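# Move the wooden block from the bench onto the cart

## Task

Pick the wooden block up from the bench and lay it flat on the cart's floor at the handle end, next to the profiles. The drop flap must stay open, and anything already accomplished must still hold at the finish. At the end the robot must be upright and not tilted, with both grippers empty, clear of the cart, and touching nothing.

## Robot and tools

ROBOT. A Rainbow Robotics RB-Y1 in a physics simulation. It has a differential base (two drive wheels plus two rear casters, no sideways motion), a head with a camera, a folding torso (squat, shift, pitch, yaw) and two 7-joint arms, each ending in a parallel gripper with a wrist camera whose case sticks out sideways and can bump into things. The base is 0.58 m wide, extends 0.10 m ahead of the wheel axle and 0.57 m behind it, and sweeps a 0.58 m radius when spinning in place. Each arm carries at most 3 kg. Too much weight held far forward can tip the robot.

FRAMES. Base frame: origin on the floor midway between the drive wheels, x forward, y left, z up, in metres. left_hand and right_hand are printed in this frame. Each is the point between the finger pads, 0.03 m behind the fingertips. The fingers point along the hand's -z and close along its x. The printed position can be a little off, more so at full reach or under load. base_odometry is wheel-count dead reckoning, relative to where the scene began, with heading in rad, positive to the left. It counts wheel slip as travel and misses turns caused by bumps.

TOOL move. Every argument except cameras and blocking belongs to the action. Allowed combinations: base and/or joints (optionally with min_time_s or contact_limits); target alone or with min_time_s; or contact_limits alone. With no action it just reports state and images.
- base: one object {"x_m_s", "turn_rad_s", "for_s"}. These are velocities, not positions. x_m_s is forward speed, magnitude 0.005 to 0.4 m/s, or 0. turn_rad_s is turning rate, positive to the left, magnitude 0.02 to 1.509, or 0. for_s is 0.1 to 5 s. Omitted velocities are 0. Acceleration is 0.4 m/s² (0.5 rad/s² for turns), so the base coasts a little after for_s ends. Distance travelled is roughly speed times for_s. If |x_m_s| + 0.27|turn_rad_s| exceeds 0.4, both are scaled down together.
- joints: one flat object keyed by joint name, each value an absolute target (rad, or m for grippers). Ranges: torso_squat_rad 0 to 1.2; torso_shift_rad -0.3 to 0.6; torso_pitch_rad -0.2 to 1.4 (positive bows forward); torso_yaw_rad -1.5 to 1.5 (positive left; lift both arms outward by at least 0.2 rad first). Combined torso limits: squat+shift <= 1.52; squat-shift+pitch <= 1.57; shift+0.5pitch-0.4squat <= 0.7; shift+0.3pitch-0.5squat <= 0.39. Left arm: shoulder_pitch ±2.356 (negative swings the arm forward and up), shoulder_roll 0 to 3.141 (positive lifts it outward), shoulder_yaw ±2.094, elbow -2.617 to 0.01 (negative bends), forearm_roll ±3.141, wrist_pitch -1.57 to 1.919, hand_roll ±2.705. The right arm mirrors this except right_shoulder_roll_rad is -3.141 to 0 (negative lifts outward). Grippers left_gripper_m and right_gripper_m: pad opening 0 to 0.1 m. head_pan_rad ±0.523 (positive left), head_tilt_rad -0.35 to 1.57 (positive looks down).
- target: absolute pose for a single hand: side ("left"/"right"), x, y, z in metres in the base frame (-3 to 3), and quat_wxyz in the same form the hand lines print. It is converted once into joint angles, so the hand follows an arc. Break long moves into short steps. It is refused if an earlier move is still running.
- min_time_s: 0.1 to 8 s, the shortest duration for the arm, head and torso motions in this action.
- contact_limits: gripper motor current in mA, 200 to 672.5, keyed by left_gripper_m/right_gripper_m. It persists until changed and starts at 672.5.
- cameras: a list from head_camera, left_wrist_camera, right_wrist_camera, all.
- blocking: true (the default) waits for everything to settle. false returns after about 0.5 s while motion continues, and later joint commands override only the joints they name.

To grip, command an opening at least 0.005 m narrower than the object. The result then normally shows off_target or done.

OTHER TOOLS. wait(seconds 0 to 10, cameras) lets time pass and returns state. stop(cameras) brakes every running motion. zoom_image(camera, region [x0,y0,x1,y1] in pixels, at most 504 square) enlarges part of the latest image. read_manual gives licence text. finished_scene(scene) ends the scene, and nothing may follow it in the same reply.

RESULTS. move reads done or the worst status. Hand statuses are reached (within 10 mm and 2 deg), short, or refused with a reason. off_target means a joint stopped away from its goal and may still be pushing. contact_stop (torso only), time_out and limit_stop_at_<name> are stops you did not order, and they block the remaining calls in that reply. joint command not followed / not_followed means the arm-collision check held the command back. torque_fault freezes the robot for 10 s. limit_stop_at_motor_heat follows overheating (MOTOR HOT appears at 65 °C). motor_effort is wheel load in percent; a wheel at rest reading above about 30 suggests it is pushing on something. wheel_motors_off=1 means the wheels have been cut for 2 s after stalling. lidar_m lists 12 ranges in 30° sectors, counter-clockwise from straight ahead, taken 0.23 m above the floor. Torque and wrist-force lines are uncalibrated and only give rough hints.

AVOID. Arms striking or squeezing each other, including fingers and camera cases. Driving into furniture: the base keeps pushing, and a body caught under an edge can topple. Hard impacts, dropping the block from height, releasing it while it is moving, pushing the flap shut, and tipping or leaning the robot. Finish by releasing the block, backing the hands away, and making sure nothing touches the cart.

Each tool is called after "Emit:" in YAML: its name, and indented under it one key for each argument.

## Session

Emit:
move:

Scene clock: 0.00 s.
Joint torques (N m): no reading
External joint torques (N m): no reading
Motor temperatures (°C): left_arm=[30 28 32 36 34 33 38] | right_arm=[34 30 32 30 35 36 34]
Wrist force (N): no reading
Wrist torque (N m): no reading
Wrist force, peak (N): no reading
base_odometry: x=+0.000 y=+0.000 heading=+0.000
lidar_m: 0.75 1.03 1.57 4.58 1.52 1.08 1.02 1.07 1.44 3.60 1.10 0.78
base_status: not commanded
joint_positions: torso_squat_rad=+0.350 torso_shift_rad=+0.000 torso_pitch_rad=+0.000 torso_yaw_rad=+0.000 left_shoulder_pitch_rad=+0.037 left_shoulder_roll_rad=+0.004 left_shoulder_yaw_rad=-0.043 left_elbow_rad=-0.196 left_forearm_roll_rad=-0.014 left_wrist_pitch_rad=+0.002 left_hand_roll_rad=+0.027 left_gripper_m=+0.099 right_shoulder_pitch_rad=-0.040 right_shoulder_roll_rad=-0.021 right_shoulder_yaw_rad=-0.018 right_elbow_rad=-0.235 right_forearm_roll_rad=+0.049 right_wrist_pitch_rad=-0.014 right_hand_roll_rad=+0.035 right_gripper_m=+0.099 head_pan_rad=+0.000 head_tilt_rad=+0.400
joint_status: not commanded
wheel_motors_off: 0
motor_effort: left_wheel=+0 right_wheel=+0
chest: x=-0.2280 y=+0.0001 z=+1.2475 quat_wxyz=(+1.000, +0.000, +0.000, +0.000) (m; base frame)
left_hand: x=-0.1598 y=+0.2200 z=+0.5653 quat_wxyz=(+0.997, +0.000, -0.079, -0.009) (m; base frame)
right_hand: x=-0.0823 y=-0.2360 z=+0.5770 quat_wxyz=(+0.989, -0.016, -0.142, +0.041) (m; base frame)
pictures: head_camera, left_wrist_camera, right_wrist_camera
camera_calibration:
left_wrist_camera: T_world_to_cam=[[0.988724, 0.00955725, 0.149443, 0.0708295], [-0.0605519, -0.88722, 0.457355, -0.0439141], [0.13696, -0.461247, -0.876637, 0.69141], [0, 0, 0, 1]] pos_world=[-0.167385, 0.279272, 0.615616]
right_wrist_camera: T_world_to_cam=[[-0.945892, -0.11441, -0.303643, 0.0691098], [-0.245093, 0.865166, 0.437513, -0.0414065], [0.212646, 0.488261, -0.846394, 0.69334], [0, 0, 0, 1]] pos_world=[-0.0922137, -0.2948, 0.62594]

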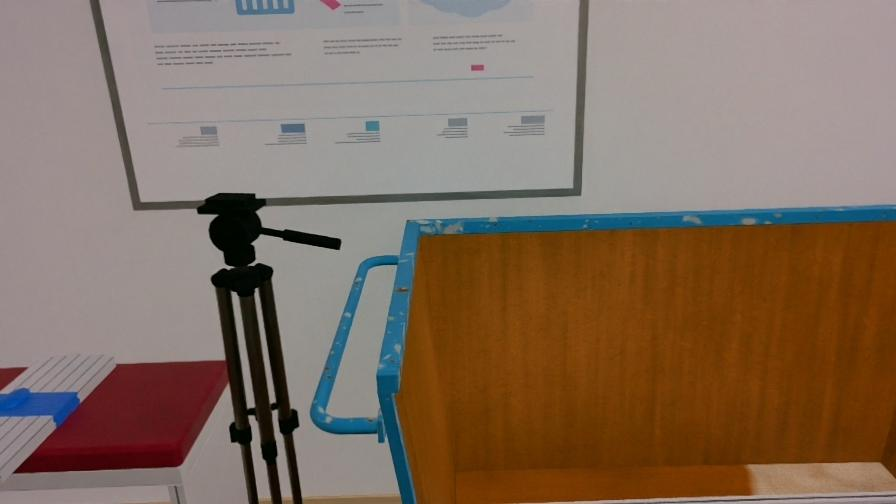

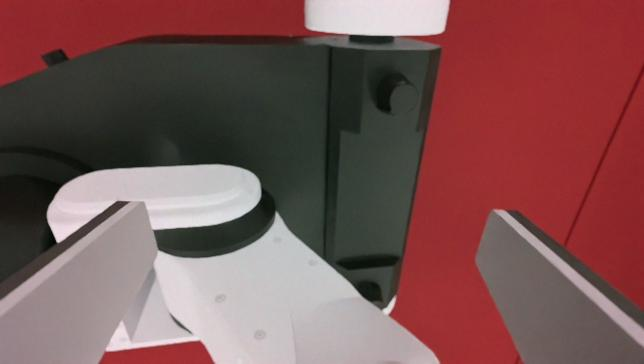

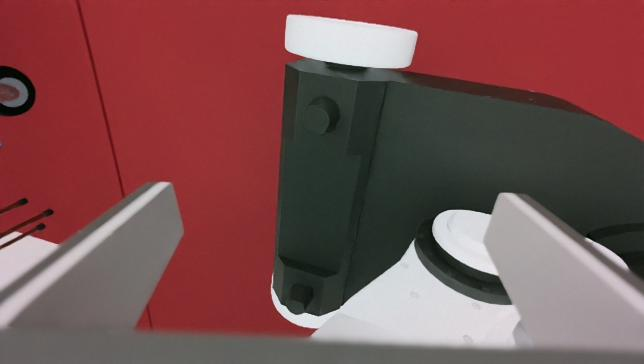

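Look around.

Emit:
move:
  joints: {"head_pan_rad":0.5,"head_tilt_rad":0.6}
  cameras: ["head_camera"]

Emit:
move:
  joints: {"head_pan_rad":-0.5,"head_tilt_rad":0.6}
  cameras: ["head_camera"]

Emit:
move:
  joints: {"head_pan_rad":0,"head_tilt_rad":0.85}
  cameras: ["head_camera"]

Scene clock: 2.20 s.
Joint torques (N m): left_arm=[-1.51 -0.97 0.68 -0.42 -0.04 -0.53 0.15] | right_arm=[-3.77 -0.74 -0.77 -1.54 -0.12 -0.59 -0.02]
External joint torques (N m): left_arm=[-0.13 -1.12 0.67 0.14 -0.04 -0.11 0.15] | right_arm=[-0.17 0.38 -0.73 0.09 -0.18 0.01 -0.03]
Wrist force (N): left_arm=[-0.5 1.5 -7.3] | right_arm=[-2.5 0.7 -4.5]
Wrist torque (N m): left_arm=[-0.34 0.13 0.08] | right_arm=[-0.05 -0.11 -0.09]
Wrist force, peak (N): left_arm=[-0.7 1.3 -8.3] | right_arm=[-2.9 1.1 -5.5]
move: done
base_odometry: x=+0.000 y=+0.000 heading=+0.000
lidar_m: 0.73 1.02 1.57 4.57 1.52 1.09 1.02 1.07 1.44 3.61 1.09 0.78
base_status: not commanded
joint_positions: torso_squat_rad=+0.350 torso_shift_rad=+0.000 torso_pitch_rad=+0.000 torso_yaw_rad=+0.000 left_shoulder_pitch_rad=+0.037 left_shoulder_roll_rad=+0.004 left_shoulder_yaw_rad=-0.043 left_elbow_rad=-0.196 left_forearm_roll_rad=-0.014 left_wrist_pitch_rad=+0.002 left_hand_roll_rad=+0.027 left_gripper_m=+0.099 right_shoulder_pitch_rad=-0.040 right_shoulder_roll_rad=-0.021 right_shoulder_yaw_rad=-0.018 right_elbow_rad=-0.235 right_forearm_roll_rad=+0.049 right_wrist_pitch_rad=-0.014 right_hand_roll_rad=+0.035 right_gripper_m=+0.099 head_pan_rad=+0.500 head_tilt_rad=+0.600
joint_status: all done
wheel_motors_off: 0
motor_effort: left_wheel=+0(1) right_wheel=+0(2)
chest: x=-0.2280 y=+0.0001 z=+1.2475 quat_wxyz=(+1.000, +0.000, +0.000, +0.000) (m; base frame)
left_hand: x=-0.1598 y=+0.2200 z=+0.5653 quat_wxyz=(+0.997, +0.000, -0.079, -0.009) (m; base frame)
right_hand: x=-0.0823 y=-0.2360 z=+0.5770 quat_wxyz=(+0.989, -0.016, -0.142, +0.041) (m; base frame)
pictures: head_camera
camera_calibration:
head_camera: T_world_to_cam=[[0.480762, -0.876288, -0.0314125, 0.143715], [-0.465904, -0.224934, -0.855767, 1.19443], [0.742833, 0.426055, -0.516406, 0.845605], [0, 0, 0, 1]] pos_world=[-0.140746, 0.0343292, 1.46335]

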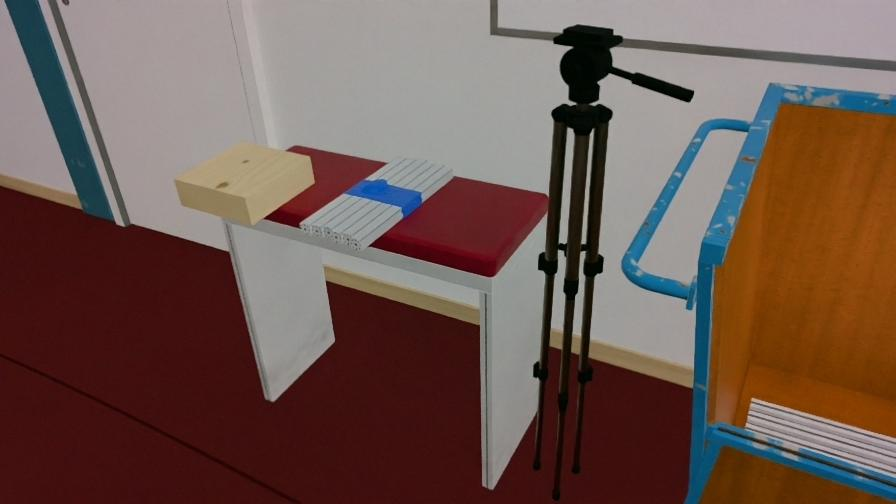

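Scene clock: 3.53 s.
Joint torques (N m): left_arm=[-1.71 -0.44 0.63 -0.44 -0.06 -0.73 0] | right_arm=[-3.23 -0.67 -0.87 -1.29 -0.07 -0.67 -0.11]
External joint torques (N m): left_arm=[-0.33 -0.59 0.62 0.12 -0.06 -0.31 0.01] | right_arm=[0.37 0.45 -0.83 0.34 -0.13 -0.08 -0.12]
Wrist force (N): left_arm=[0.1 1.1 -7.5] | right_arm=[-2.7 1.2 -5.1]
Wrist torque (N m): left_arm=[-0.30 0.18 0.06] | right_arm=[-0.11 -0.12 -0.09]
Wrist force, peak (N): left_arm=[0.3 1.8 -8.1] | right_arm=[-2.5 1.7 -5.1]
move: done
base_odometry: x=+0.000 y=+0.000 heading=+0.000
lidar_m: 0.74 1.04 1.55 4.56 1.51 1.08 1.03 1.09 1.44 3.61 1.10 0.79
base_status: not commanded
joint_positions: torso_squat_rad=+0.350 torso_shift_rad=+0.000 torso_pitch_rad=+0.000 torso_yaw_rad=+0.000 left_shoulder_pitch_rad=+0.037 left_shoulder_roll_rad=+0.004 left_shoulder_yaw_rad=-0.043 left_elbow_rad=-0.196 left_forearm_roll_rad=-0.014 left_wrist_pitch_rad=+0.002 left_hand_roll_rad=+0.027 left_gripper_m=+0.099 right_shoulder_pitch_rad=-0.040 right_shoulder_roll_rad=-0.021 right_shoulder_yaw_rad=-0.018 right_elbow_rad=-0.235 right_forearm_roll_rad=+0.049 right_wrist_pitch_rad=-0.014 right_hand_roll_rad=+0.035 right_gripper_m=+0.099 head_pan_rad=-0.500 head_tilt_rad=+0.600
joint_status: all done
wheel_motors_off: 0
motor_effort: left_wheel=+1(1) right_wheel=-1(2)
chest: x=-0.2280 y=+0.0001 z=+1.2475 quat_wxyz=(+1.000, +0.000, +0.000, +0.000) (m; base frame)
left_hand: x=-0.1598 y=+0.2200 z=+0.5653 quat_wxyz=(+0.997, +0.000, -0.079, -0.009) (m; base frame)
right_hand: x=-0.0823 y=-0.2360 z=+0.5770 quat_wxyz=(+0.989, -0.016, -0.142, +0.041) (m; base frame)
pictures: head_camera
camera_calibration:
head_camera: T_world_to_cam=[[-0.477517, -0.87806, -0.0314197, -0.053747], [-0.440952, 0.270428, -0.855821, 1.19955], [0.75996, -0.394815, -0.516316, 0.849156], [0, 0, 0, 1]] pos_world=[-0.142045, -0.0363253, 1.46335]

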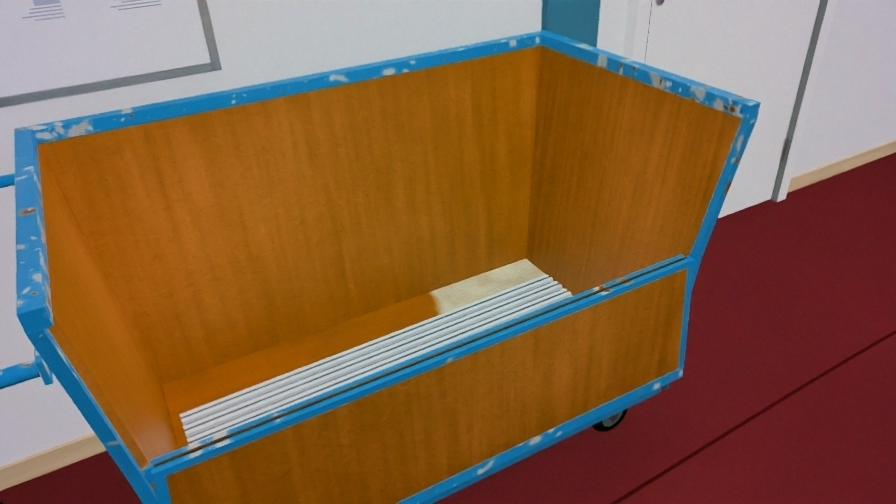

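Scene clock: 4.53 s.
Joint torques (N m): left_arm=[-1.55 -1.12 0.75 -0.56 -0.06 -0.63 0] | right_arm=[-3.47 -0.55 -0.59 -1.44 -0.05 -0.58 0.03]
External joint torques (N m): left_arm=[-0.17 -1.27 0.74 0 -0.06 -0.2 0.01] | right_arm=[0.13 0.57 -0.55 0.19 -0.11 0.02 0.02]
Wrist force (N): left_arm=[-1.0 1.3 -7.7] | right_arm=[-2.2 1.2 -4.9]
Wrist torque (N m): left_arm=[-0.32 0.00 0.07] | right_arm=[-0.10 -0.05 -0.09]
Wrist force, peak (N): left_arm=[-0.2 1.4 -8.1] | right_arm=[-2.7 1.4 -5.3]
move: done
base_odometry: x=+0.000 y=+0.000 heading=+0.000
lidar_m: 0.74 1.03 1.57 4.55 1.50 1.08 1.02 1.08 1.43 3.63 1.10 0.77
base_status: not commanded
joint_positions: torso_squat_rad=+0.350 torso_shift_rad=+0.000 torso_pitch_rad=+0.000 torso_yaw_rad=+0.000 left_shoulder_pitch_rad=+0.037 left_shoulder_roll_rad=+0.004 left_shoulder_yaw_rad=-0.043 left_elbow_rad=-0.196 left_forearm_roll_rad=-0.014 left_wrist_pitch_rad=+0.002 left_hand_roll_rad=+0.027 left_gripper_m=+0.099 right_shoulder_pitch_rad=-0.040 right_shoulder_roll_rad=-0.021 right_shoulder_yaw_rad=-0.018 right_elbow_rad=-0.235 right_forearm_roll_rad=+0.049 right_wrist_pitch_rad=-0.014 right_hand_roll_rad=+0.035 right_gripper_m=+0.099 head_pan_rad=+0.000 head_tilt_rad=+0.850
joint_status: all done
wheel_motors_off: 0
motor_effort: left_wheel=+0(1) right_wheel=+0(2)
chest: x=-0.2280 y=+0.0001 z=+1.2475 quat_wxyz=(+1.000, +0.000, +0.000, +0.000) (m; base frame)
left_hand: x=-0.1598 y=+0.2200 z=+0.5653 quat_wxyz=(+0.997, +0.000, -0.079, -0.009) (m; base frame)
right_hand: x=-0.0823 y=-0.2360 z=+0.5770 quat_wxyz=(+0.989, -0.016, -0.142, +0.041) (m; base frame)
pictures: head_camera
camera_calibration:
head_camera: T_world_to_cam=[[-0.00598885, -0.999504, -0.0309109, 0.0427237], [-0.712307, 0.0259593, -0.701388, 0.920231], [0.701843, 0.0178175, -0.712109, 1.12053], [0, 0, 0, 1]] pos_world=[-0.130693, -0.00115112, 1.4447]

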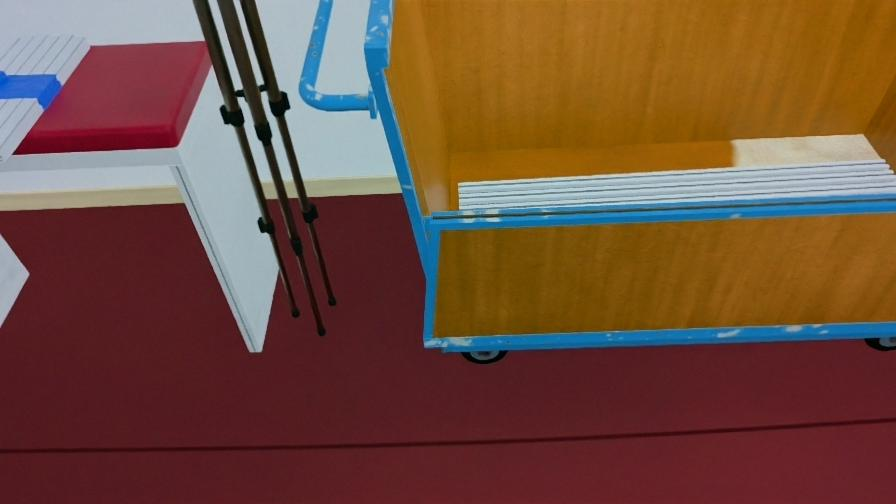

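Emit:
move:
  base: {"turn_rad_s":0.8,"for_s":1.88}
  joints: {"head_pan_rad":-0.4,"head_tilt_rad":0.7}

Emit:
move:
  base: {"x_m_s":0.4,"for_s":3.4}

Emit:
move:
  base: {"turn_rad_s":-0.8,"for_s":1.88}
  joints: {"head_pan_rad":0,"head_tilt_rad":0.7,"right_shoulder_roll_rad":-0.2}
  cameras: ["head_camera"]

Scene clock: 21.03 s.
Joint torques (N m): left_arm=[-1.55 -0.7 0.79 -0.39 -0.07 -0.62 -0.09] | right_arm=[-3.65 -0.36 -0.32 -1.47 -0.16 -0.64 -0.02]
External joint torques (N m): left_arm=[-0.17 -0.86 0.78 0.16 -0.07 -0.2 -0.08] | right_arm=[-0.05 0.75 -0.27 0.16 -0.22 -0.04 -0.03]
Wrist force (N): left_arm=[-0.2 1.2 -7.6] | right_arm=[-2.3 1.1 -4.5]
Wrist torque (N m): left_arm=[-0.29 0.11 0.08] | right_arm=[-0.11 -0.07 -0.14]
Wrist force, peak (N): left_arm=[0.1 1.5 -8.5] | right_arm=[-2.8 1.7 -5.5]
move: done
base_odometry: x=+0.000 y=+0.000 heading=+1.493
lidar_m: 4.38 1.63 1.10 1.01 1.04 1.34 2.97 1.23 0.83 0.77 1.05 1.56
base_status: done (sent for 1.87 of 1.87 s)
joint_positions: torso_squat_rad=+0.350 torso_shift_rad=+0.000 torso_pitch_rad=+0.000 torso_yaw_rad=+0.000 left_shoulder_pitch_rad=+0.037 left_shoulder_roll_rad=+0.004 left_shoulder_yaw_rad=-0.043 left_elbow_rad=-0.196 left_forearm_roll_rad=-0.014 left_wrist_pitch_rad=+0.002 left_hand_roll_rad=+0.027 left_gripper_m=+0.099 right_shoulder_pitch_rad=-0.040 right_shoulder_roll_rad=-0.021 right_shoulder_yaw_rad=-0.018 right_elbow_rad=-0.235 right_forearm_roll_rad=+0.049 right_wrist_pitch_rad=-0.014 right_hand_roll_rad=+0.035 right_gripper_m=+0.099 head_pan_rad=-0.400 head_tilt_rad=+0.700
joint_status: all done
wheel_motors_off: 0
motor_effort: left_wheel=+6(33) right_wheel=+22(50)
chest: x=-0.2280 y=+0.0001 z=+1.2475 quat_wxyz=(+1.000, +0.000, +0.000, +0.000) (m; base frame)
left_hand: x=-0.1598 y=+0.2200 z=+0.5653 quat_wxyz=(+0.997, +0.000, -0.079, -0.009) (m; base frame)
right_hand: x=-0.0823 y=-0.2360 z=+0.5770 quat_wxyz=(+0.989, -0.016, -0.142, +0.041) (m; base frame)
pictures: none

Scene clock: 25.77 s.
Joint torques (N m): left_arm=[-1.3 -0.76 0.78 -0.72 -0.15 -0.61 -0.13] | right_arm=[-2.84 -0.53 -0.69 -1.31 -0.04 -0.52 0]
External joint torques (N m): left_arm=[0.08 -0.92 0.77 -0.17 -0.15 -0.19 -0.12] | right_arm=[0.75 0.59 -0.65 0.32 -0.11 0.07 -0.01]
Wrist force (N): left_arm=[-0.2 0.8 -8.1] | right_arm=[-3.1 1.3 -4.8]
Wrist torque (N m): left_arm=[-0.23 0.09 0.14] | right_arm=[-0.14 -0.16 -0.12]
Wrist force, peak (N): left_arm=[-0.2 1.9 -8.3] | right_arm=[-3.4 1.6 -5.1]
move: done
base_odometry: x=+0.105 y=+1.356 heading=+1.494
lidar_m: 4.01 1.86 1.24 1.14 1.18 1.50 3.33 1.43 1.14 0.80 1.40 1.80
base_status: done (sent for 3.4 of 3.4 s)
joint_positions: torso_squat_rad=+0.350 torso_shift_rad=+0.000 torso_pitch_rad=+0.000 torso_yaw_rad=+0.000 left_shoulder_pitch_rad=+0.037 left_shoulder_roll_rad=+0.004 left_shoulder_yaw_rad=-0.043 left_elbow_rad=-0.196 left_forearm_roll_rad=-0.014 left_wrist_pitch_rad=+0.002 left_hand_roll_rad=+0.027 left_gripper_m=+0.099 right_shoulder_pitch_rad=-0.040 right_shoulder_roll_rad=-0.021 right_shoulder_yaw_rad=-0.018 right_elbow_rad=-0.235 right_forearm_roll_rad=+0.049 right_wrist_pitch_rad=-0.014 right_hand_roll_rad=+0.035 right_gripper_m=+0.099 head_pan_rad=-0.400 head_tilt_rad=+0.700
joint_status: not commanded
wheel_motors_off: 0
motor_effort: left_wheel=+18(48) right_wheel=-16(48)
chest: x=-0.2280 y=+0.0001 z=+1.2475 quat_wxyz=(+1.000, +0.000, +0.000, +0.000) (m; base frame)
left_hand: x=-0.1597 y=+0.2200 z=+0.5653 quat_wxyz=(+0.997, +0.000, -0.079, -0.009) (m; base frame)
right_hand: x=-0.0823 y=-0.2360 z=+0.5770 quat_wxyz=(+0.989, -0.016, -0.142, +0.041) (m; base frame)
pictures: none

Scene clock: 29.60 s.
Joint torques (N m): left_arm=[-1.58 -0.7 0.77 -0.52 -0.05 -0.63 -0.09] | right_arm=[-3.5 -4.94 -0.79 -1.32 -0.03 -0.53 0]
External joint torques (N m): left_arm=[-0.2 -0.84 0.76 0.03 -0.05 -0.21 -0.08] | right_arm=[0.14 1.24 -0.24 0.32 -0.08 0.04 -0.01]
Wrist force (N): left_arm=[-0.8 1.0 -7.8] | right_arm=[-2.1 1.8 -5.3]
Wrist torque (N m): left_arm=[-0.24 0.06 0.11] | right_arm=[-0.12 -0.02 -0.08]
Wrist force, peak (N): left_arm=[-0.5 1.8 -8.2] | right_arm=[-2.7 3.1 -5.3]
move: done
base_odometry: x=+0.105 y=+1.356 heading=+0.001
lidar_m: 0.79 1.40 1.87 4.25 1.71 1.22 1.15 1.22 1.62 4.10 1.42 1.11
base_status: done (sent for 1.87 of 1.87 s)
joint_positions: torso_squat_rad=+0.350 torso_shift_rad=+0.000 torso_pitch_rad=+0.000 torso_yaw_rad=+0.000 left_shoulder_pitch_rad=+0.037 left_shoulder_roll_rad=+0.004 left_shoulder_yaw_rad=-0.043 left_elbow_rad=-0.196 left_forearm_roll_rad=-0.014 left_wrist_pitch_rad=+0.002 left_hand_roll_rad=+0.027 left_gripper_m=+0.099 right_shoulder_pitch_rad=-0.040 right_shoulder_roll_rad=-0.200 right_shoulder_yaw_rad=-0.018 right_elbow_rad=-0.235 right_forearm_roll_rad=+0.049 right_wrist_pitch_rad=-0.014 right_hand_roll_rad=+0.035 right_gripper_m=+0.099 head_pan_rad=+0.000 head_tilt_rad=+0.700
joint_status: all done
wheel_motors_off: 0
motor_effort: left_wheel=+22(42) right_wheel=+1(56)
chest: x=-0.2280 y=+0.0001 z=+1.2475 quat_wxyz=(+1.000, +0.000, +0.000, +0.000) (m; base frame)
left_hand: x=-0.1598 y=+0.2200 z=+0.5653 quat_wxyz=(+0.997, +0.000, -0.079, -0.009) (m; base frame)
right_hand: x=-0.0810 y=-0.3704 z=+0.5924 quat_wxyz=(+0.983, -0.105, -0.139, +0.050) (m; base frame)
pictures: head_camera
camera_calibration:
head_camera: T_world_to_cam=[[-0.00130483, -0.999504, -0.0314619, 0.0443844], [-0.59956, 0.0259618, -0.799908, 1.08603], [0.800329, 0.0178195, -0.599297, 0.977478], [0, 0, 0, 1]] pos_world=[-0.131105, -0.00125112, 1.45592]

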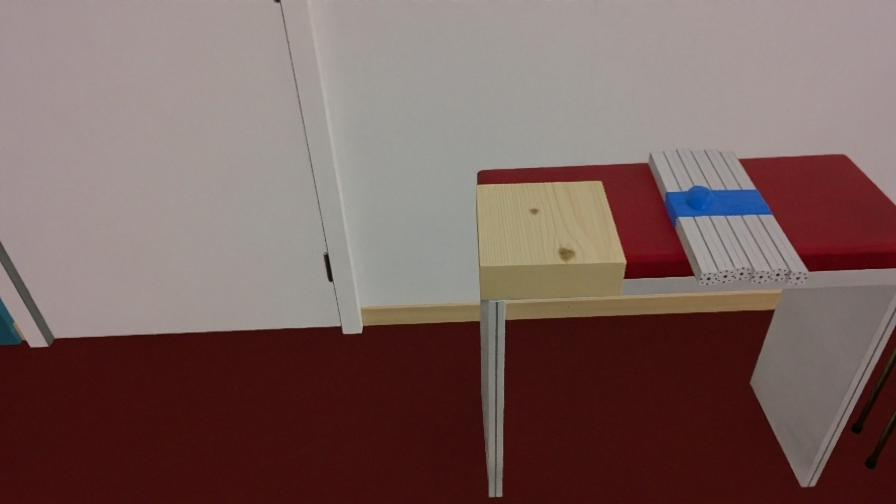

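Emit:
move:
  target: {"side":"right","x":0.38,"y":-0.155,"z":0.735,"quat_wxyz":[0.7071,0,-0.7071,0]}
  cameras: ["head_camera","right_wrist_camera"]

Scene clock: 34.07 s.
Joint torques (N m): left_arm=[-1.34 -0.48 0.7 -0.29 -0.05 -0.64 0] | right_arm=[-17.04 -2.83 -1.65 -7.11 0.16 -1.42 0.24]
External joint torques (N m): left_arm=[0.04 -0.63 0.69 0.27 -0.05 -0.22 0.01] | right_arm=[0.92 -0.04 -2 0.1 -0.03 0.11 0.2]
Wrist force (N): left_arm=[0.0 0.9 -7.5] | right_arm=[-5.6 0.2 -2.2]
Wrist torque (N m): left_arm=[-0.24 0.18 0.08] | right_arm=[-0.07 -0.30 -0.22]
Wrist force, peak (N): left_arm=[-0.4 1.5 -8.5] | right_arm=[-6.4 0.4 -3.4]
move: short
base_odometry: x=+0.105 y=+1.356 heading=+0.001
lidar_m: 0.78 1.40 1.87 4.24 1.71 1.22 1.16 1.22 1.62 4.11 1.41 1.11
base_status: not commanded
joint_positions: torso_squat_rad=+0.350 torso_shift_rad=+0.000 torso_pitch_rad=+0.000 torso_yaw_rad=+0.000 left_shoulder_pitch_rad=+0.037 left_shoulder_roll_rad=+0.004 left_shoulder_yaw_rad=-0.043 left_elbow_rad=-0.196 left_forearm_roll_rad=-0.014 left_wrist_pitch_rad=+0.002 left_hand_roll_rad=+0.027 left_gripper_m=+0.099 right_shoulder_pitch_rad=-0.671 right_shoulder_roll_rad=+0.000 right_shoulder_yaw_rad=-0.168 right_elbow_rad=-0.267 right_forearm_roll_rad=-0.108 right_wrist_pitch_rad=-0.005 right_hand_roll_rad=+0.109 right_gripper_m=+0.099 head_pan_rad=+0.000 head_tilt_rad=+0.700
joint_status: all done
wheel_motors_off: 0
motor_effort: left_wheel=+21(24) right_wheel=+5(7)
chest: x=-0.2280 y=+0.0001 z=+1.2475 quat_wxyz=(+1.000, +0.000, +0.000, +0.000) (m; base frame)
left_hand: x=-0.1597 y=+0.2200 z=+0.5653 quat_wxyz=(+0.997, +0.000, -0.079, -0.009) (m; base frame)
right_hand: x=+0.3177 y=-0.1613 z=+0.7954 quat_wxyz=(+0.900, +0.030, -0.434, +0.030) (m; base frame)
right_hand_status: short (checked arc, as near as the solve gets, planned for 1.0 s): 87 mm and 38.7 deg off.
pictures: head_camera, right_wrist_camera
camera_calibration:
head_camera: T_world_to_cam=[[-0.00130483, -0.999504, -0.0314619, 0.0443844], [-0.59956, 0.0259618, -0.799908, 1.08603], [0.800329, 0.0178195, -0.599297, 0.977478], [0, 0, 0, 1]] pos_world=[-0.131105, -0.00125112, 1.45592]
right_wrist_camera: T_world_to_cam=[[-0.597388, -0.0545104, -0.800098, 0.816139], [-0.4873, 0.817048, 0.308174, 0.0686365], [0.63692, 0.573987, -0.514657, 0.37178], [0, 0, 0, 1]] pos_world=[0.284204, -0.224988, 0.823179]

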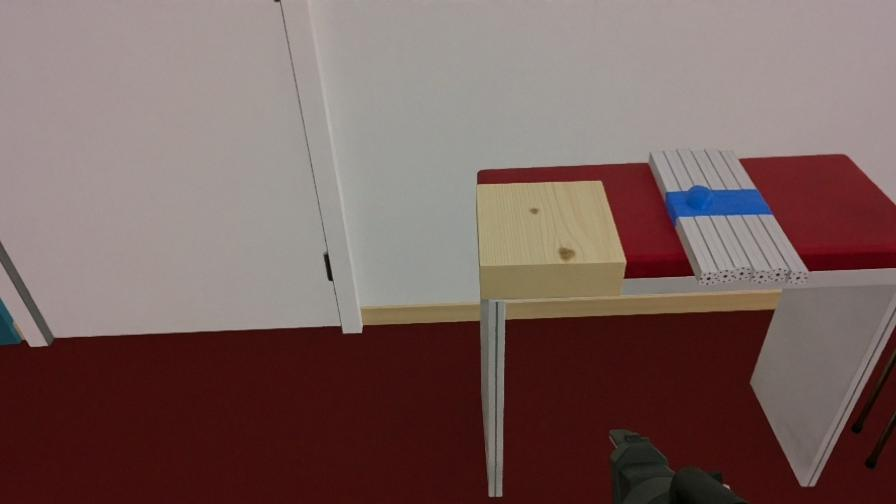

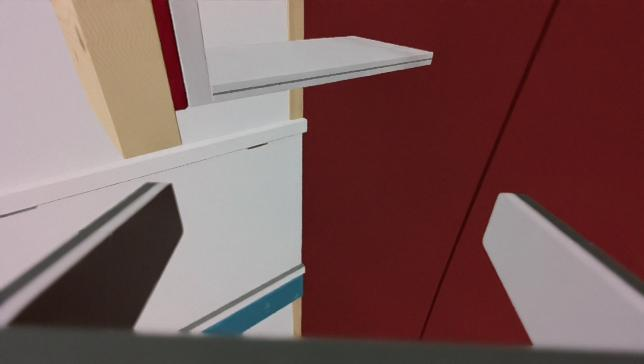

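Emit:
move:
  joints: {"torso_squat_rad":0.9,"right_shoulder_pitch_rad":-0.05,"right_shoulder_roll_rad":-0.1,"right_shoulder_yaw_rad":0.1,"right_elbow_rad":-1.35,"right_forearm_roll_rad":0,"right_wrist_pitch_rad":-0.17,"right_hand_roll_rad":0}

Emit:
move:
  target: {"side":"right","x":0.30,"y":-0.165,"z":0.735,"quat_wxyz":[0.7071,0,-0.7071,0]}
  cameras: ["head_camera","right_wrist_camera"]

Scene clock: 39.17 s.
Joint torques (N m): left_arm=[-1.56 -0.78 0.79 -0.61 -0.1 -0.66 -0.01] | right_arm=[-11.63 -2.2 -1.06 -10.7 0.13 -2 0.01]
External joint torques (N m): left_arm=[-0.17 -0.93 0.78 -0.06 -0.11 -0.23 0] | right_arm=[-0.12 -0.73 0.11 -0.91 -0.06 -0.09 -0.04]
Wrist force (N): left_arm=[0.0 1.7 -7.3] | right_arm=[-6.9 1.5 0.5]
Wrist torque (N m): left_arm=[-0.35 0.16 0.06] | right_arm=[-0.22 -0.38 -0.04]
Wrist force, peak (N): left_arm=[-0.3 0.6 -8.5] | right_arm=[-7.9 1.2 1.0]
move: done
base_odometry: x=+0.105 y=+1.356 heading=+0.001
lidar_m: 0.79 1.40 1.88 4.24 1.71 1.22 1.16 1.21 1.62 4.10 1.41 1.11
base_status: not commanded
joint_positions: torso_squat_rad=+0.900 torso_shift_rad=+0.000 torso_pitch_rad=+0.000 torso_yaw_rad=+0.000 left_shoulder_pitch_rad=+0.037 left_shoulder_roll_rad=+0.004 left_shoulder_yaw_rad=-0.043 left_elbow_rad=-0.196 left_forearm_roll_rad=-0.014 left_wrist_pitch_rad=+0.002 left_hand_roll_rad=+0.027 left_gripper_m=+0.099 right_shoulder_pitch_rad=-0.050 right_shoulder_roll_rad=-0.100 right_shoulder_yaw_rad=+0.100 right_elbow_rad=-1.350 right_forearm_roll_rad=+0.000 right_wrist_pitch_rad=-0.170 right_hand_roll_rad=+0.000 right_gripper_m=+0.099 head_pan_rad=+0.000 head_tilt_rad=+0.700
joint_status: all done
wheel_motors_off: 0
motor_effort: left_wheel=+21(23) right_wheel=+5(6)
chest: x=-0.2281 y=+0.0001 z=+1.0251 quat_wxyz=(+1.000, +0.000, +0.000, +0.000) (m; base frame)
left_hand: x=-0.1597 y=+0.2200 z=+0.3428 quat_wxyz=(+0.997, +0.000, -0.079, -0.009) (m; base frame)
right_hand: x=+0.2906 y=-0.1984 z=+0.7519 quat_wxyz=(+0.708, +0.002, -0.702, +0.077) (m; base frame)
pictures: none

Scene clock: 40.40 s.
Joint torques (N m): left_arm=[-1.48 -0.72 0.44 -0.48 -0.24 -0.74 0.04] | right_arm=[-13.46 1.52 -0.11 -9.71 0.73 -1.69 -0.28]
External joint torques (N m): left_arm=[-0.1 -0.87 0.42 0.07 -0.24 -0.31 0.05] | right_arm=[-1.07 0.79 0.02 -0.26 0.18 -0.03 -0.33]
Wrist force (N): left_arm=[-0.1 1.6 -7.3] | right_arm=[-6.8 0.9 1.1]
Wrist torque (N m): left_arm=[-0.36 0.08 0.11] | right_arm=[-0.18 -0.32 -0.21]
Wrist force, peak (N): left_arm=[-0.2 1.3 -8.6] | right_arm=[-8.2 0.1 1.2]
move: done
base_odometry: x=+0.105 y=+1.356 heading=+0.001
lidar_m: 0.78 1.41 1.88 4.25 1.70 1.21 1.16 1.21 1.62 4.12 1.40 1.12
base_status: not commanded
joint_positions: torso_squat_rad=+0.900 torso_shift_rad=+0.000 torso_pitch_rad=+0.000 torso_yaw_rad=+0.000 left_shoulder_pitch_rad=+0.037 left_shoulder_roll_rad=+0.004 left_shoulder_yaw_rad=-0.043 left_elbow_rad=-0.196 left_forearm_roll_rad=-0.014 left_wrist_pitch_rad=+0.002 left_hand_roll_rad=+0.027 left_gripper_m=+0.099 right_shoulder_pitch_rad=-0.133 right_shoulder_roll_rad=+0.000 right_shoulder_yaw_rad=+0.152 right_elbow_rad=-1.161 right_forearm_roll_rad=-0.571 right_wrist_pitch_rad=-0.338 right_hand_roll_rad=+0.522 right_gripper_m=+0.099 head_pan_rad=+0.000 head_tilt_rad=+0.700
joint_status: all done
wheel_motors_off: 0
motor_effort: left_wheel=+21(22) right_wheel=+4(6)
chest: x=-0.2280 y=+0.0001 z=+1.0251 quat_wxyz=(+1.000, +0.000, +0.000, +0.000) (m; base frame)
left_hand: x=-0.1597 y=+0.2200 z=+0.3428 quat_wxyz=(+0.997, +0.000, -0.079, -0.009) (m; base frame)
right_hand: x=+0.2999 y=-0.1654 z=+0.7344 quat_wxyz=(+0.705, +0.006, -0.709, +0.005) (m; base frame)
right_hand_status: reached (checked arc, planned for 0.7 s): 1 mm and 1.0 deg off.
pictures: head_camera, right_wrist_camera
camera_calibration:
head_camera: T_world_to_cam=[[-0.00130067, -0.999504, -0.0314614, 0.0373871], [-0.599448, 0.0259614, -0.799993, 0.908189], [0.800413, 0.0178189, -0.599184, 0.844147], [0, 0, 0, 1]] pos_world=[-0.131205, -0.00125112, 1.23352]
right_wrist_camera: T_world_to_cam=[[0.0318418, -0.0271766, -0.999123, 0.718455], [-0.520306, 0.853053, -0.0397854, 0.353349], [0.853386, 0.521116, 0.0130226, -0.107142], [0, 0, 0, 1]] pos_world=[0.252406, -0.226067, 0.733279]

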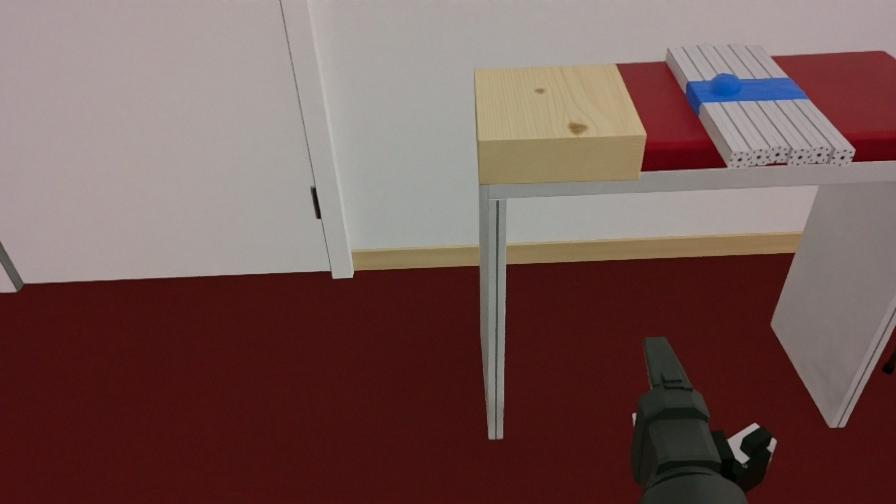

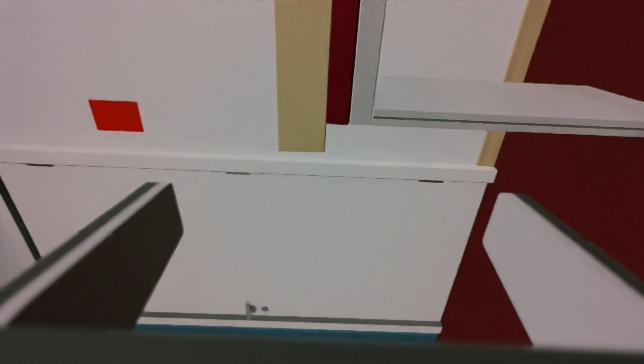

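Emit:
move:
  target: {"side":"right","x":0.30,"y":-0.15,"z":0.77,"quat_wxyz":[0.7071,0,-0.7071,0]}

Emit:
move:
  base: {"x_m_s":0.2,"for_s":1.65}
  cameras: ["head_camera","right_wrist_camera"]

Scene clock: 45.30 s.
Joint torques (N m): left_arm=[-1.36 -0.63 0.48 -0.51 -0.06 -0.66 -0.02] | right_arm=[-11.64 2.12 -0.16 -10.78 0.84 -1 -0.4]
External joint torques (N m): left_arm=[0.02 -0.78 0.47 0.05 -0.06 -0.24 -0.01] | right_arm=[0.51 0.64 0 -0.93 0.21 0.07 -0.45]
Wrist force (N): left_arm=[-0.5 1.5 -7.4] | right_arm=[-7.6 0.7 1.1]
Wrist torque (N m): left_arm=[-0.32 0.07 0.11] | right_arm=[-0.13 -0.47 -0.24]
Wrist force, peak (N): left_arm=[0.3 1.8 -8.5] | right_arm=[-8.1 2.3 1.5]
move: done
base_odometry: x=+0.105 y=+1.356 heading=+0.001
lidar_m: 0.78 1.40 1.88 4.24 1.70 1.21 1.15 1.22 1.63 4.10 1.41 1.11
base_status: not commanded
joint_positions: torso_squat_rad=+0.900 torso_shift_rad=+0.000 torso_pitch_rad=+0.000 torso_yaw_rad=+0.000 left_shoulder_pitch_rad=+0.037 left_shoulder_roll_rad=+0.004 left_shoulder_yaw_rad=-0.043 left_elbow_rad=-0.196 left_forearm_roll_rad=-0.014 left_wrist_pitch_rad=+0.002 left_hand_roll_rad=+0.027 left_gripper_m=+0.099 right_shoulder_pitch_rad=-0.099 right_shoulder_roll_rad=+0.000 right_shoulder_yaw_rad=+0.213 right_elbow_rad=-1.340 right_forearm_roll_rad=-1.017 right_wrist_pitch_rad=-0.277 right_hand_roll_rad=+0.980 right_gripper_m=+0.099 head_pan_rad=+0.000 head_tilt_rad=+0.700
joint_status: all done
wheel_motors_off: 0
motor_effort: left_wheel=+21(22) right_wheel=+5(5)
chest: x=-0.2280 y=+0.0001 z=+1.0251 quat_wxyz=(+1.000, +0.000, +0.000, +0.000) (m; base frame)
left_hand: x=-0.1597 y=+0.2200 z=+0.3428 quat_wxyz=(+0.997, +0.000, -0.079, -0.009) (m; base frame)
right_hand: x=+0.3000 y=-0.1500 z=+0.7696 quat_wxyz=(+0.703, +0.004, -0.712, +0.004) (m; base frame)
right_hand_status: reached (checked arc, planned for 0.6 s): 0 mm and 1.0 deg off.
pictures: none

Scene clock: 47.83 s.
Joint torques (N m): left_arm=[-1.16 -0.67 0.83 -0.49 -0.1 -0.69 -0.12] | right_arm=[-12.66 2.22 0.25 -10.69 0.82 -1.21 -0.25]
External joint torques (N m): left_arm=[0.22 -0.82 0.82 0.06 -0.1 -0.27 -0.11] | right_arm=[-0.52 0.74 0.41 -0.84 0.19 -0.14 -0.3]
Wrist force (N): left_arm=[0.1 1.0 -7.1] | right_arm=[-7.3 0.9 1.3]
Wrist torque (N m): left_arm=[-0.30 0.14 0.05] | right_arm=[-0.14 -0.39 -0.22]
Wrist force, peak (N): left_arm=[-0.8 1.0 -8.6] | right_arm=[-7.8 0.4 1.0]
move: done
base_odometry: x=+0.438 y=+1.356 heading=+0.001
lidar_m: 0.46 1.08 1.45 3.75 2.20 1.57 1.49 1.56 2.07 1.31 0.88 1.07
base_status: done (sent for 1.67 of 1.67 s)
joint_positions: torso_squat_rad=+0.900 torso_shift_rad=+0.000 torso_pitch_rad=+0.000 torso_yaw_rad=+0.000 left_shoulder_pitch_rad=+0.037 left_shoulder_roll_rad=+0.004 left_shoulder_yaw_rad=-0.043 left_elbow_rad=-0.196 left_forearm_roll_rad=-0.014 left_wrist_pitch_rad=+0.002 left_hand_roll_rad=+0.027 left_gripper_m=+0.099 right_shoulder_pitch_rad=-0.099 right_shoulder_roll_rad=+0.000 right_shoulder_yaw_rad=+0.213 right_elbow_rad=-1.340 right_forearm_roll_rad=-1.017 right_wrist_pitch_rad=-0.277 right_hand_roll_rad=+0.980 right_gripper_m=+0.099 head_pan_rad=+0.000 head_tilt_rad=+0.700
joint_status: not commanded
wheel_motors_off: 0
motor_effort: left_wheel=-8(49) right_wheel=+9(43)
chest: x=-0.2279 y=+0.0001 z=+1.0251 quat_wxyz=(+1.000, +0.000, +0.000, +0.000) (m; base frame)
left_hand: x=-0.1597 y=+0.2200 z=+0.3428 quat_wxyz=(+0.997, +0.000, -0.079, -0.009) (m; base frame)
right_hand: x=+0.3000 y=-0.1501 z=+0.7695 quat_wxyz=(+0.703, +0.004, -0.711, +0.004) (m; base frame)
pictures: head_camera, right_wrist_camera
camera_calibration:
head_camera: T_world_to_cam=[[-0.00130568, -0.999504, -0.031463, 0.0373886], [-0.59956, 0.0259632, -0.799908, 0.908131], [0.800329, 0.0178195, -0.599297, 0.844195], [0, 0, 0, 1]] pos_world=[-0.131105, -0.00125112, 1.23352]
right_wrist_camera: T_world_to_cam=[[0.0390615, -0.0274029, -0.998861, 0.751513], [-0.515791, 0.855602, -0.0436433, 0.343794], [0.855824, 0.516908, 0.019287, -0.121818], [0, 0, 0, 1]] pos_world=[0.252225, -0.210588, 0.76801]

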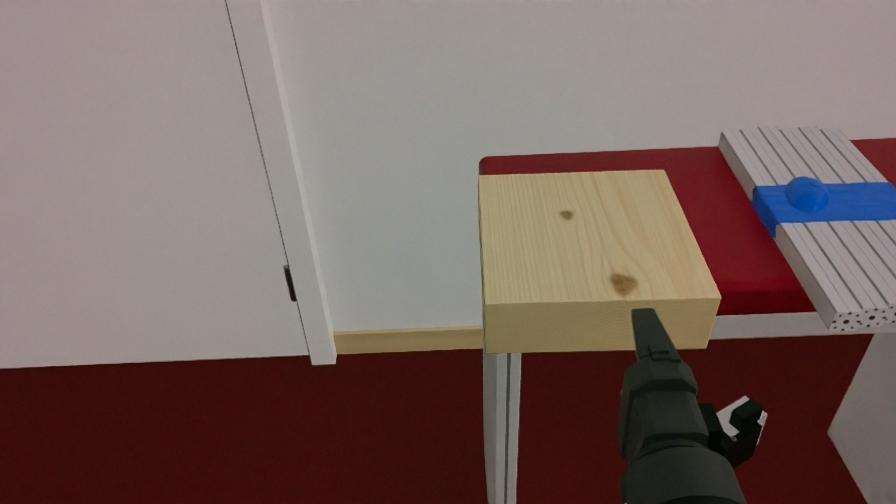

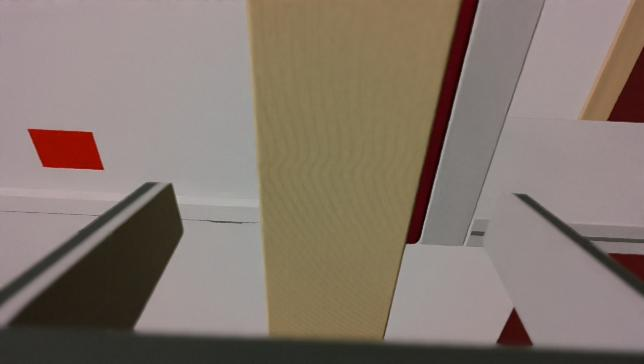

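Emit:
move:
  base: {"x_m_s":0.1,"for_s":1.0}

Emit:
move:
  joints: {"right_gripper_m":0.05}
  cameras: ["head_camera","right_wrist_camera"]

Scene clock: 51.47 s.
Joint torques (N m): left_arm=[-1.48 -0.79 0.61 -0.5 -0.12 -0.71 -0.09] | right_arm=[-12.36 2.3 0.02 -10.73 0.93 -1.14 -0.25]
External joint torques (N m): left_arm=[-0.1 -0.93 0.59 0.05 -0.12 -0.29 -0.08] | right_arm=[-0.22 0.82 0.18 -0.88 0.31 -0.07 -0.3]
Wrist force (N): left_arm=[-0.7 0.9 -7.3] | right_arm=[-7.2 1.0 1.5]
Wrist torque (N m): left_arm=[-0.29 0.06 0.10] | right_arm=[-0.15 -0.42 -0.22]
Wrist force, peak (N): left_arm=[0.3 1.6 -8.3] | right_arm=[-7.8 1.0 1.2]
move: done
base_odometry: x=+0.538 y=+1.356 heading=+0.000
lidar_m: 0.35 0.98 1.33 3.40 2.37 1.68 1.58 1.67 2.22 1.31 0.85 1.03
base_status: done (sent for 1 of 1 s)
joint_positions: torso_squat_rad=+0.900 torso_shift_rad=+0.000 torso_pitch_rad=+0.000 torso_yaw_rad=+0.000 left_shoulder_pitch_rad=+0.037 left_shoulder_roll_rad=+0.004 left_shoulder_yaw_rad=-0.043 left_elbow_rad=-0.196 left_forearm_roll_rad=-0.014 left_wrist_pitch_rad=+0.002 left_hand_roll_rad=+0.027 left_gripper_m=+0.099 right_shoulder_pitch_rad=-0.099 right_shoulder_roll_rad=+0.000 right_shoulder_yaw_rad=+0.213 right_elbow_rad=-1.340 right_forearm_roll_rad=-1.017 right_wrist_pitch_rad=-0.277 right_hand_roll_rad=+0.980 right_gripper_m=+0.099 head_pan_rad=+0.000 head_tilt_rad=+0.700
joint_status: not commanded
wheel_motors_off: 0
motor_effort: left_wheel=-10(26) right_wheel=+9(35)
chest: x=-0.2280 y=+0.0001 z=+1.0251 quat_wxyz=(+1.000, +0.000, +0.000, +0.000) (m; base frame)
left_hand: x=-0.1597 y=+0.2200 z=+0.3428 quat_wxyz=(+0.997, +0.000, -0.079, -0.009) (m; base frame)
right_hand: x=+0.3000 y=-0.1501 z=+0.7695 quat_wxyz=(+0.703, +0.004, -0.711, +0.004) (m; base frame)
pictures: none

Scene clock: 52.53 s.
Joint torques (N m): left_arm=[-0.87 -0.55 0.78 -0.41 -0.06 -0.67 -0.08] | right_arm=[-12.56 2.07 0.23 -11.35 0.79 -1.26 -0.15]
External joint torques (N m): left_arm=[0.51 -0.7 0.77 0.14 -0.06 -0.25 -0.07] | right_arm=[-0.42 0.58 0.39 -1.5 0.16 -0.2 -0.2]
Wrist force (N): left_arm=[0.1 1.6 -7.6] | right_arm=[-10.3 0.6 0.1]
Wrist torque (N m): left_arm=[-0.35 0.12 0.08] | right_arm=[-0.10 -0.85 -0.49]
Wrist force, peak (N): left_arm=[0.5 1.4 -8.0] | right_arm=[-11.3 0.1 0.2]
move: off_target
base_odometry: x=+0.538 y=+1.356 heading=+0.000
lidar_m: 0.35 0.98 1.32 3.40 2.36 1.67 1.59 1.67 2.21 1.31 0.84 1.02
base_status: not commanded
joint_positions: torso_squat_rad=+0.900 torso_shift_rad=+0.000 torso_pitch_rad=+0.000 torso_yaw_rad=+0.000 left_shoulder_pitch_rad=+0.037 left_shoulder_roll_rad=+0.004 left_shoulder_yaw_rad=-0.043 left_elbow_rad=-0.196 left_forearm_roll_rad=-0.014 left_wrist_pitch_rad=+0.002 left_hand_roll_rad=+0.027 left_gripper_m=+0.099 right_shoulder_pitch_rad=-0.098 right_shoulder_roll_rad=+0.000 right_shoulder_yaw_rad=+0.213 right_elbow_rad=-1.340 right_forearm_roll_rad=-1.017 right_wrist_pitch_rad=-0.277 right_hand_roll_rad=+0.980 right_gripper_m=+0.074 head_pan_rad=+0.000 head_tilt_rad=+0.700
joint_status: right_gripper_m off_target (ended at +0.074, target +0.050)
wheel_motors_off: 0
motor_effort: left_wheel=-10(10) right_wheel=+9(12)
chest: x=-0.2280 y=+0.0001 z=+1.0251 quat_wxyz=(+1.000, +0.000, +0.000, +0.000) (m; base frame)
left_hand: x=-0.1597 y=+0.2200 z=+0.3429 quat_wxyz=(+0.997, +0.000, -0.079, -0.009) (m; base frame)
right_hand: x=+0.3000 y=-0.1501 z=+0.7693 quat_wxyz=(+0.703, +0.004, -0.711, +0.004) (m; base frame)
pictures: head_camera, right_wrist_camera
camera_calibration:
head_camera: T_world_to_cam=[[-0.00130483, -0.999504, -0.0314619, 0.0373873], [-0.59956, 0.0259618, -0.799908, 0.908131], [0.800329, 0.0178195, -0.599297, 0.844195], [0, 0, 0, 1]] pos_world=[-0.131105, -0.00125112, 1.23352]
right_wrist_camera: T_world_to_cam=[[0.0387882, -0.0273327, -0.998874, 0.751505], [-0.515807, 0.855603, -0.0434421, 0.343638], [0.855826, 0.516911, 0.0190889, -0.121663], [0, 0, 0, 1]] pos_world=[0.252224, -0.210588, 0.767909]

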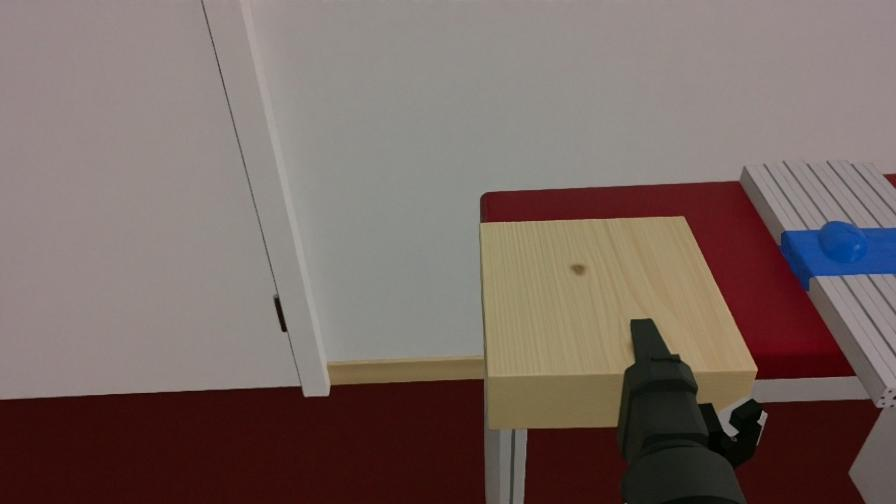

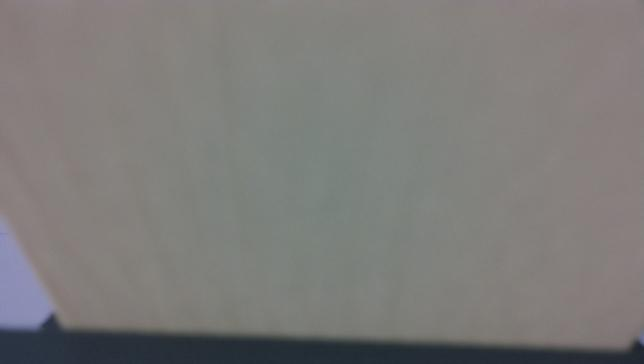

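Emit:
move:
  joints: {"torso_squat_rad":0.65}
  cameras: ["head_camera"]
  min_time_s: 2

Scene clock: 55.77 s.
Joint torques (N m): left_arm=[-1.28 -0.81 0.67 -0.43 -0.04 -0.63 -0.04] | right_arm=[-23.73 2.28 -0.03 -23.35 1.13 -5.05 -0.36]
External joint torques (N m): left_arm=[0.07 -0.96 0.66 0.11 -0.05 -0.21 -0.03] | right_arm=[-11.67 0.79 0.13 -13.51 0.5 -3.98 -0.41]
Wrist force (N): left_arm=[0.3 1.8 -8.3] | right_arm=[-29.4 1.1 0.3]
Wrist torque (N m): left_arm=[-0.34 0.19 0.11] | right_arm=[-0.04 1.40 0.41]
Wrist force, peak (N): left_arm=[0.3 1.8 -8.3] | right_arm=[-29.8 1.4 0.5]
move: done
base_odometry: x=+0.538 y=+1.356 heading=+0.000
lidar_m: 0.35 0.98 1.30 3.40 2.36 1.67 1.59 1.66 2.21 1.32 0.85 1.02
base_status: not commanded
joint_positions: torso_squat_rad=+0.650 torso_shift_rad=+0.000 torso_pitch_rad=+0.001 torso_yaw_rad=+0.000 left_shoulder_pitch_rad=+0.037 left_shoulder_roll_rad=+0.004 left_shoulder_yaw_rad=-0.043 left_elbow_rad=-0.196 left_forearm_roll_rad=-0.014 left_wrist_pitch_rad=+0.002 left_hand_roll_rad=+0.027 left_gripper_m=+0.099 right_shoulder_pitch_rad=-0.096 right_shoulder_roll_rad=+0.000 right_shoulder_yaw_rad=+0.213 right_elbow_rad=-1.337 right_forearm_roll_rad=-1.018 right_wrist_pitch_rad=-0.276 right_hand_roll_rad=+0.980 right_gripper_m=+0.074 head_pan_rad=+0.000 head_tilt_rad=+0.700
joint_status: all done
wheel_motors_off: 0
motor_effort: left_wheel=-9(10) right_wheel=+11(11)
chest: x=-0.2275 y=+0.0001 z=+1.1472 quat_wxyz=(+1.000, +0.000, +0.000, +0.000) (m; base frame)
left_hand: x=-0.1599 y=+0.2200 z=+0.4649 quat_wxyz=(+0.997, +0.000, -0.079, -0.009) (m; base frame)
right_hand: x=+0.2992 y=-0.1505 z=+0.8881 quat_wxyz=(+0.705, +0.004, -0.709, +0.004) (m; base frame)
pictures: head_camera
camera_calibration:
head_camera: T_world_to_cam=[[-0.00139522, -0.999501, -0.0315424, 0.0413244], [-0.600298, 0.026064, -0.799351, 1.00529], [0.799775, 0.0178196, -0.600035, 0.91768], [0, 0, 0, 1]] pos_world=[-0.130406, -0.00125082, 1.35552]

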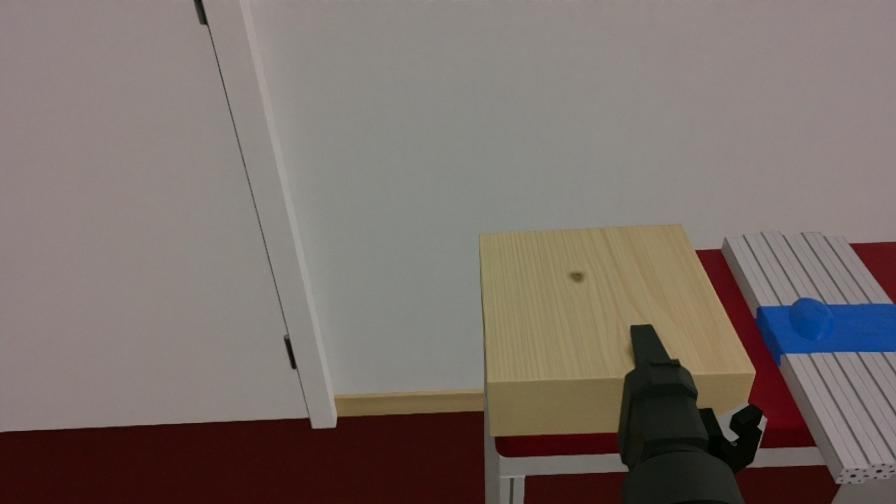

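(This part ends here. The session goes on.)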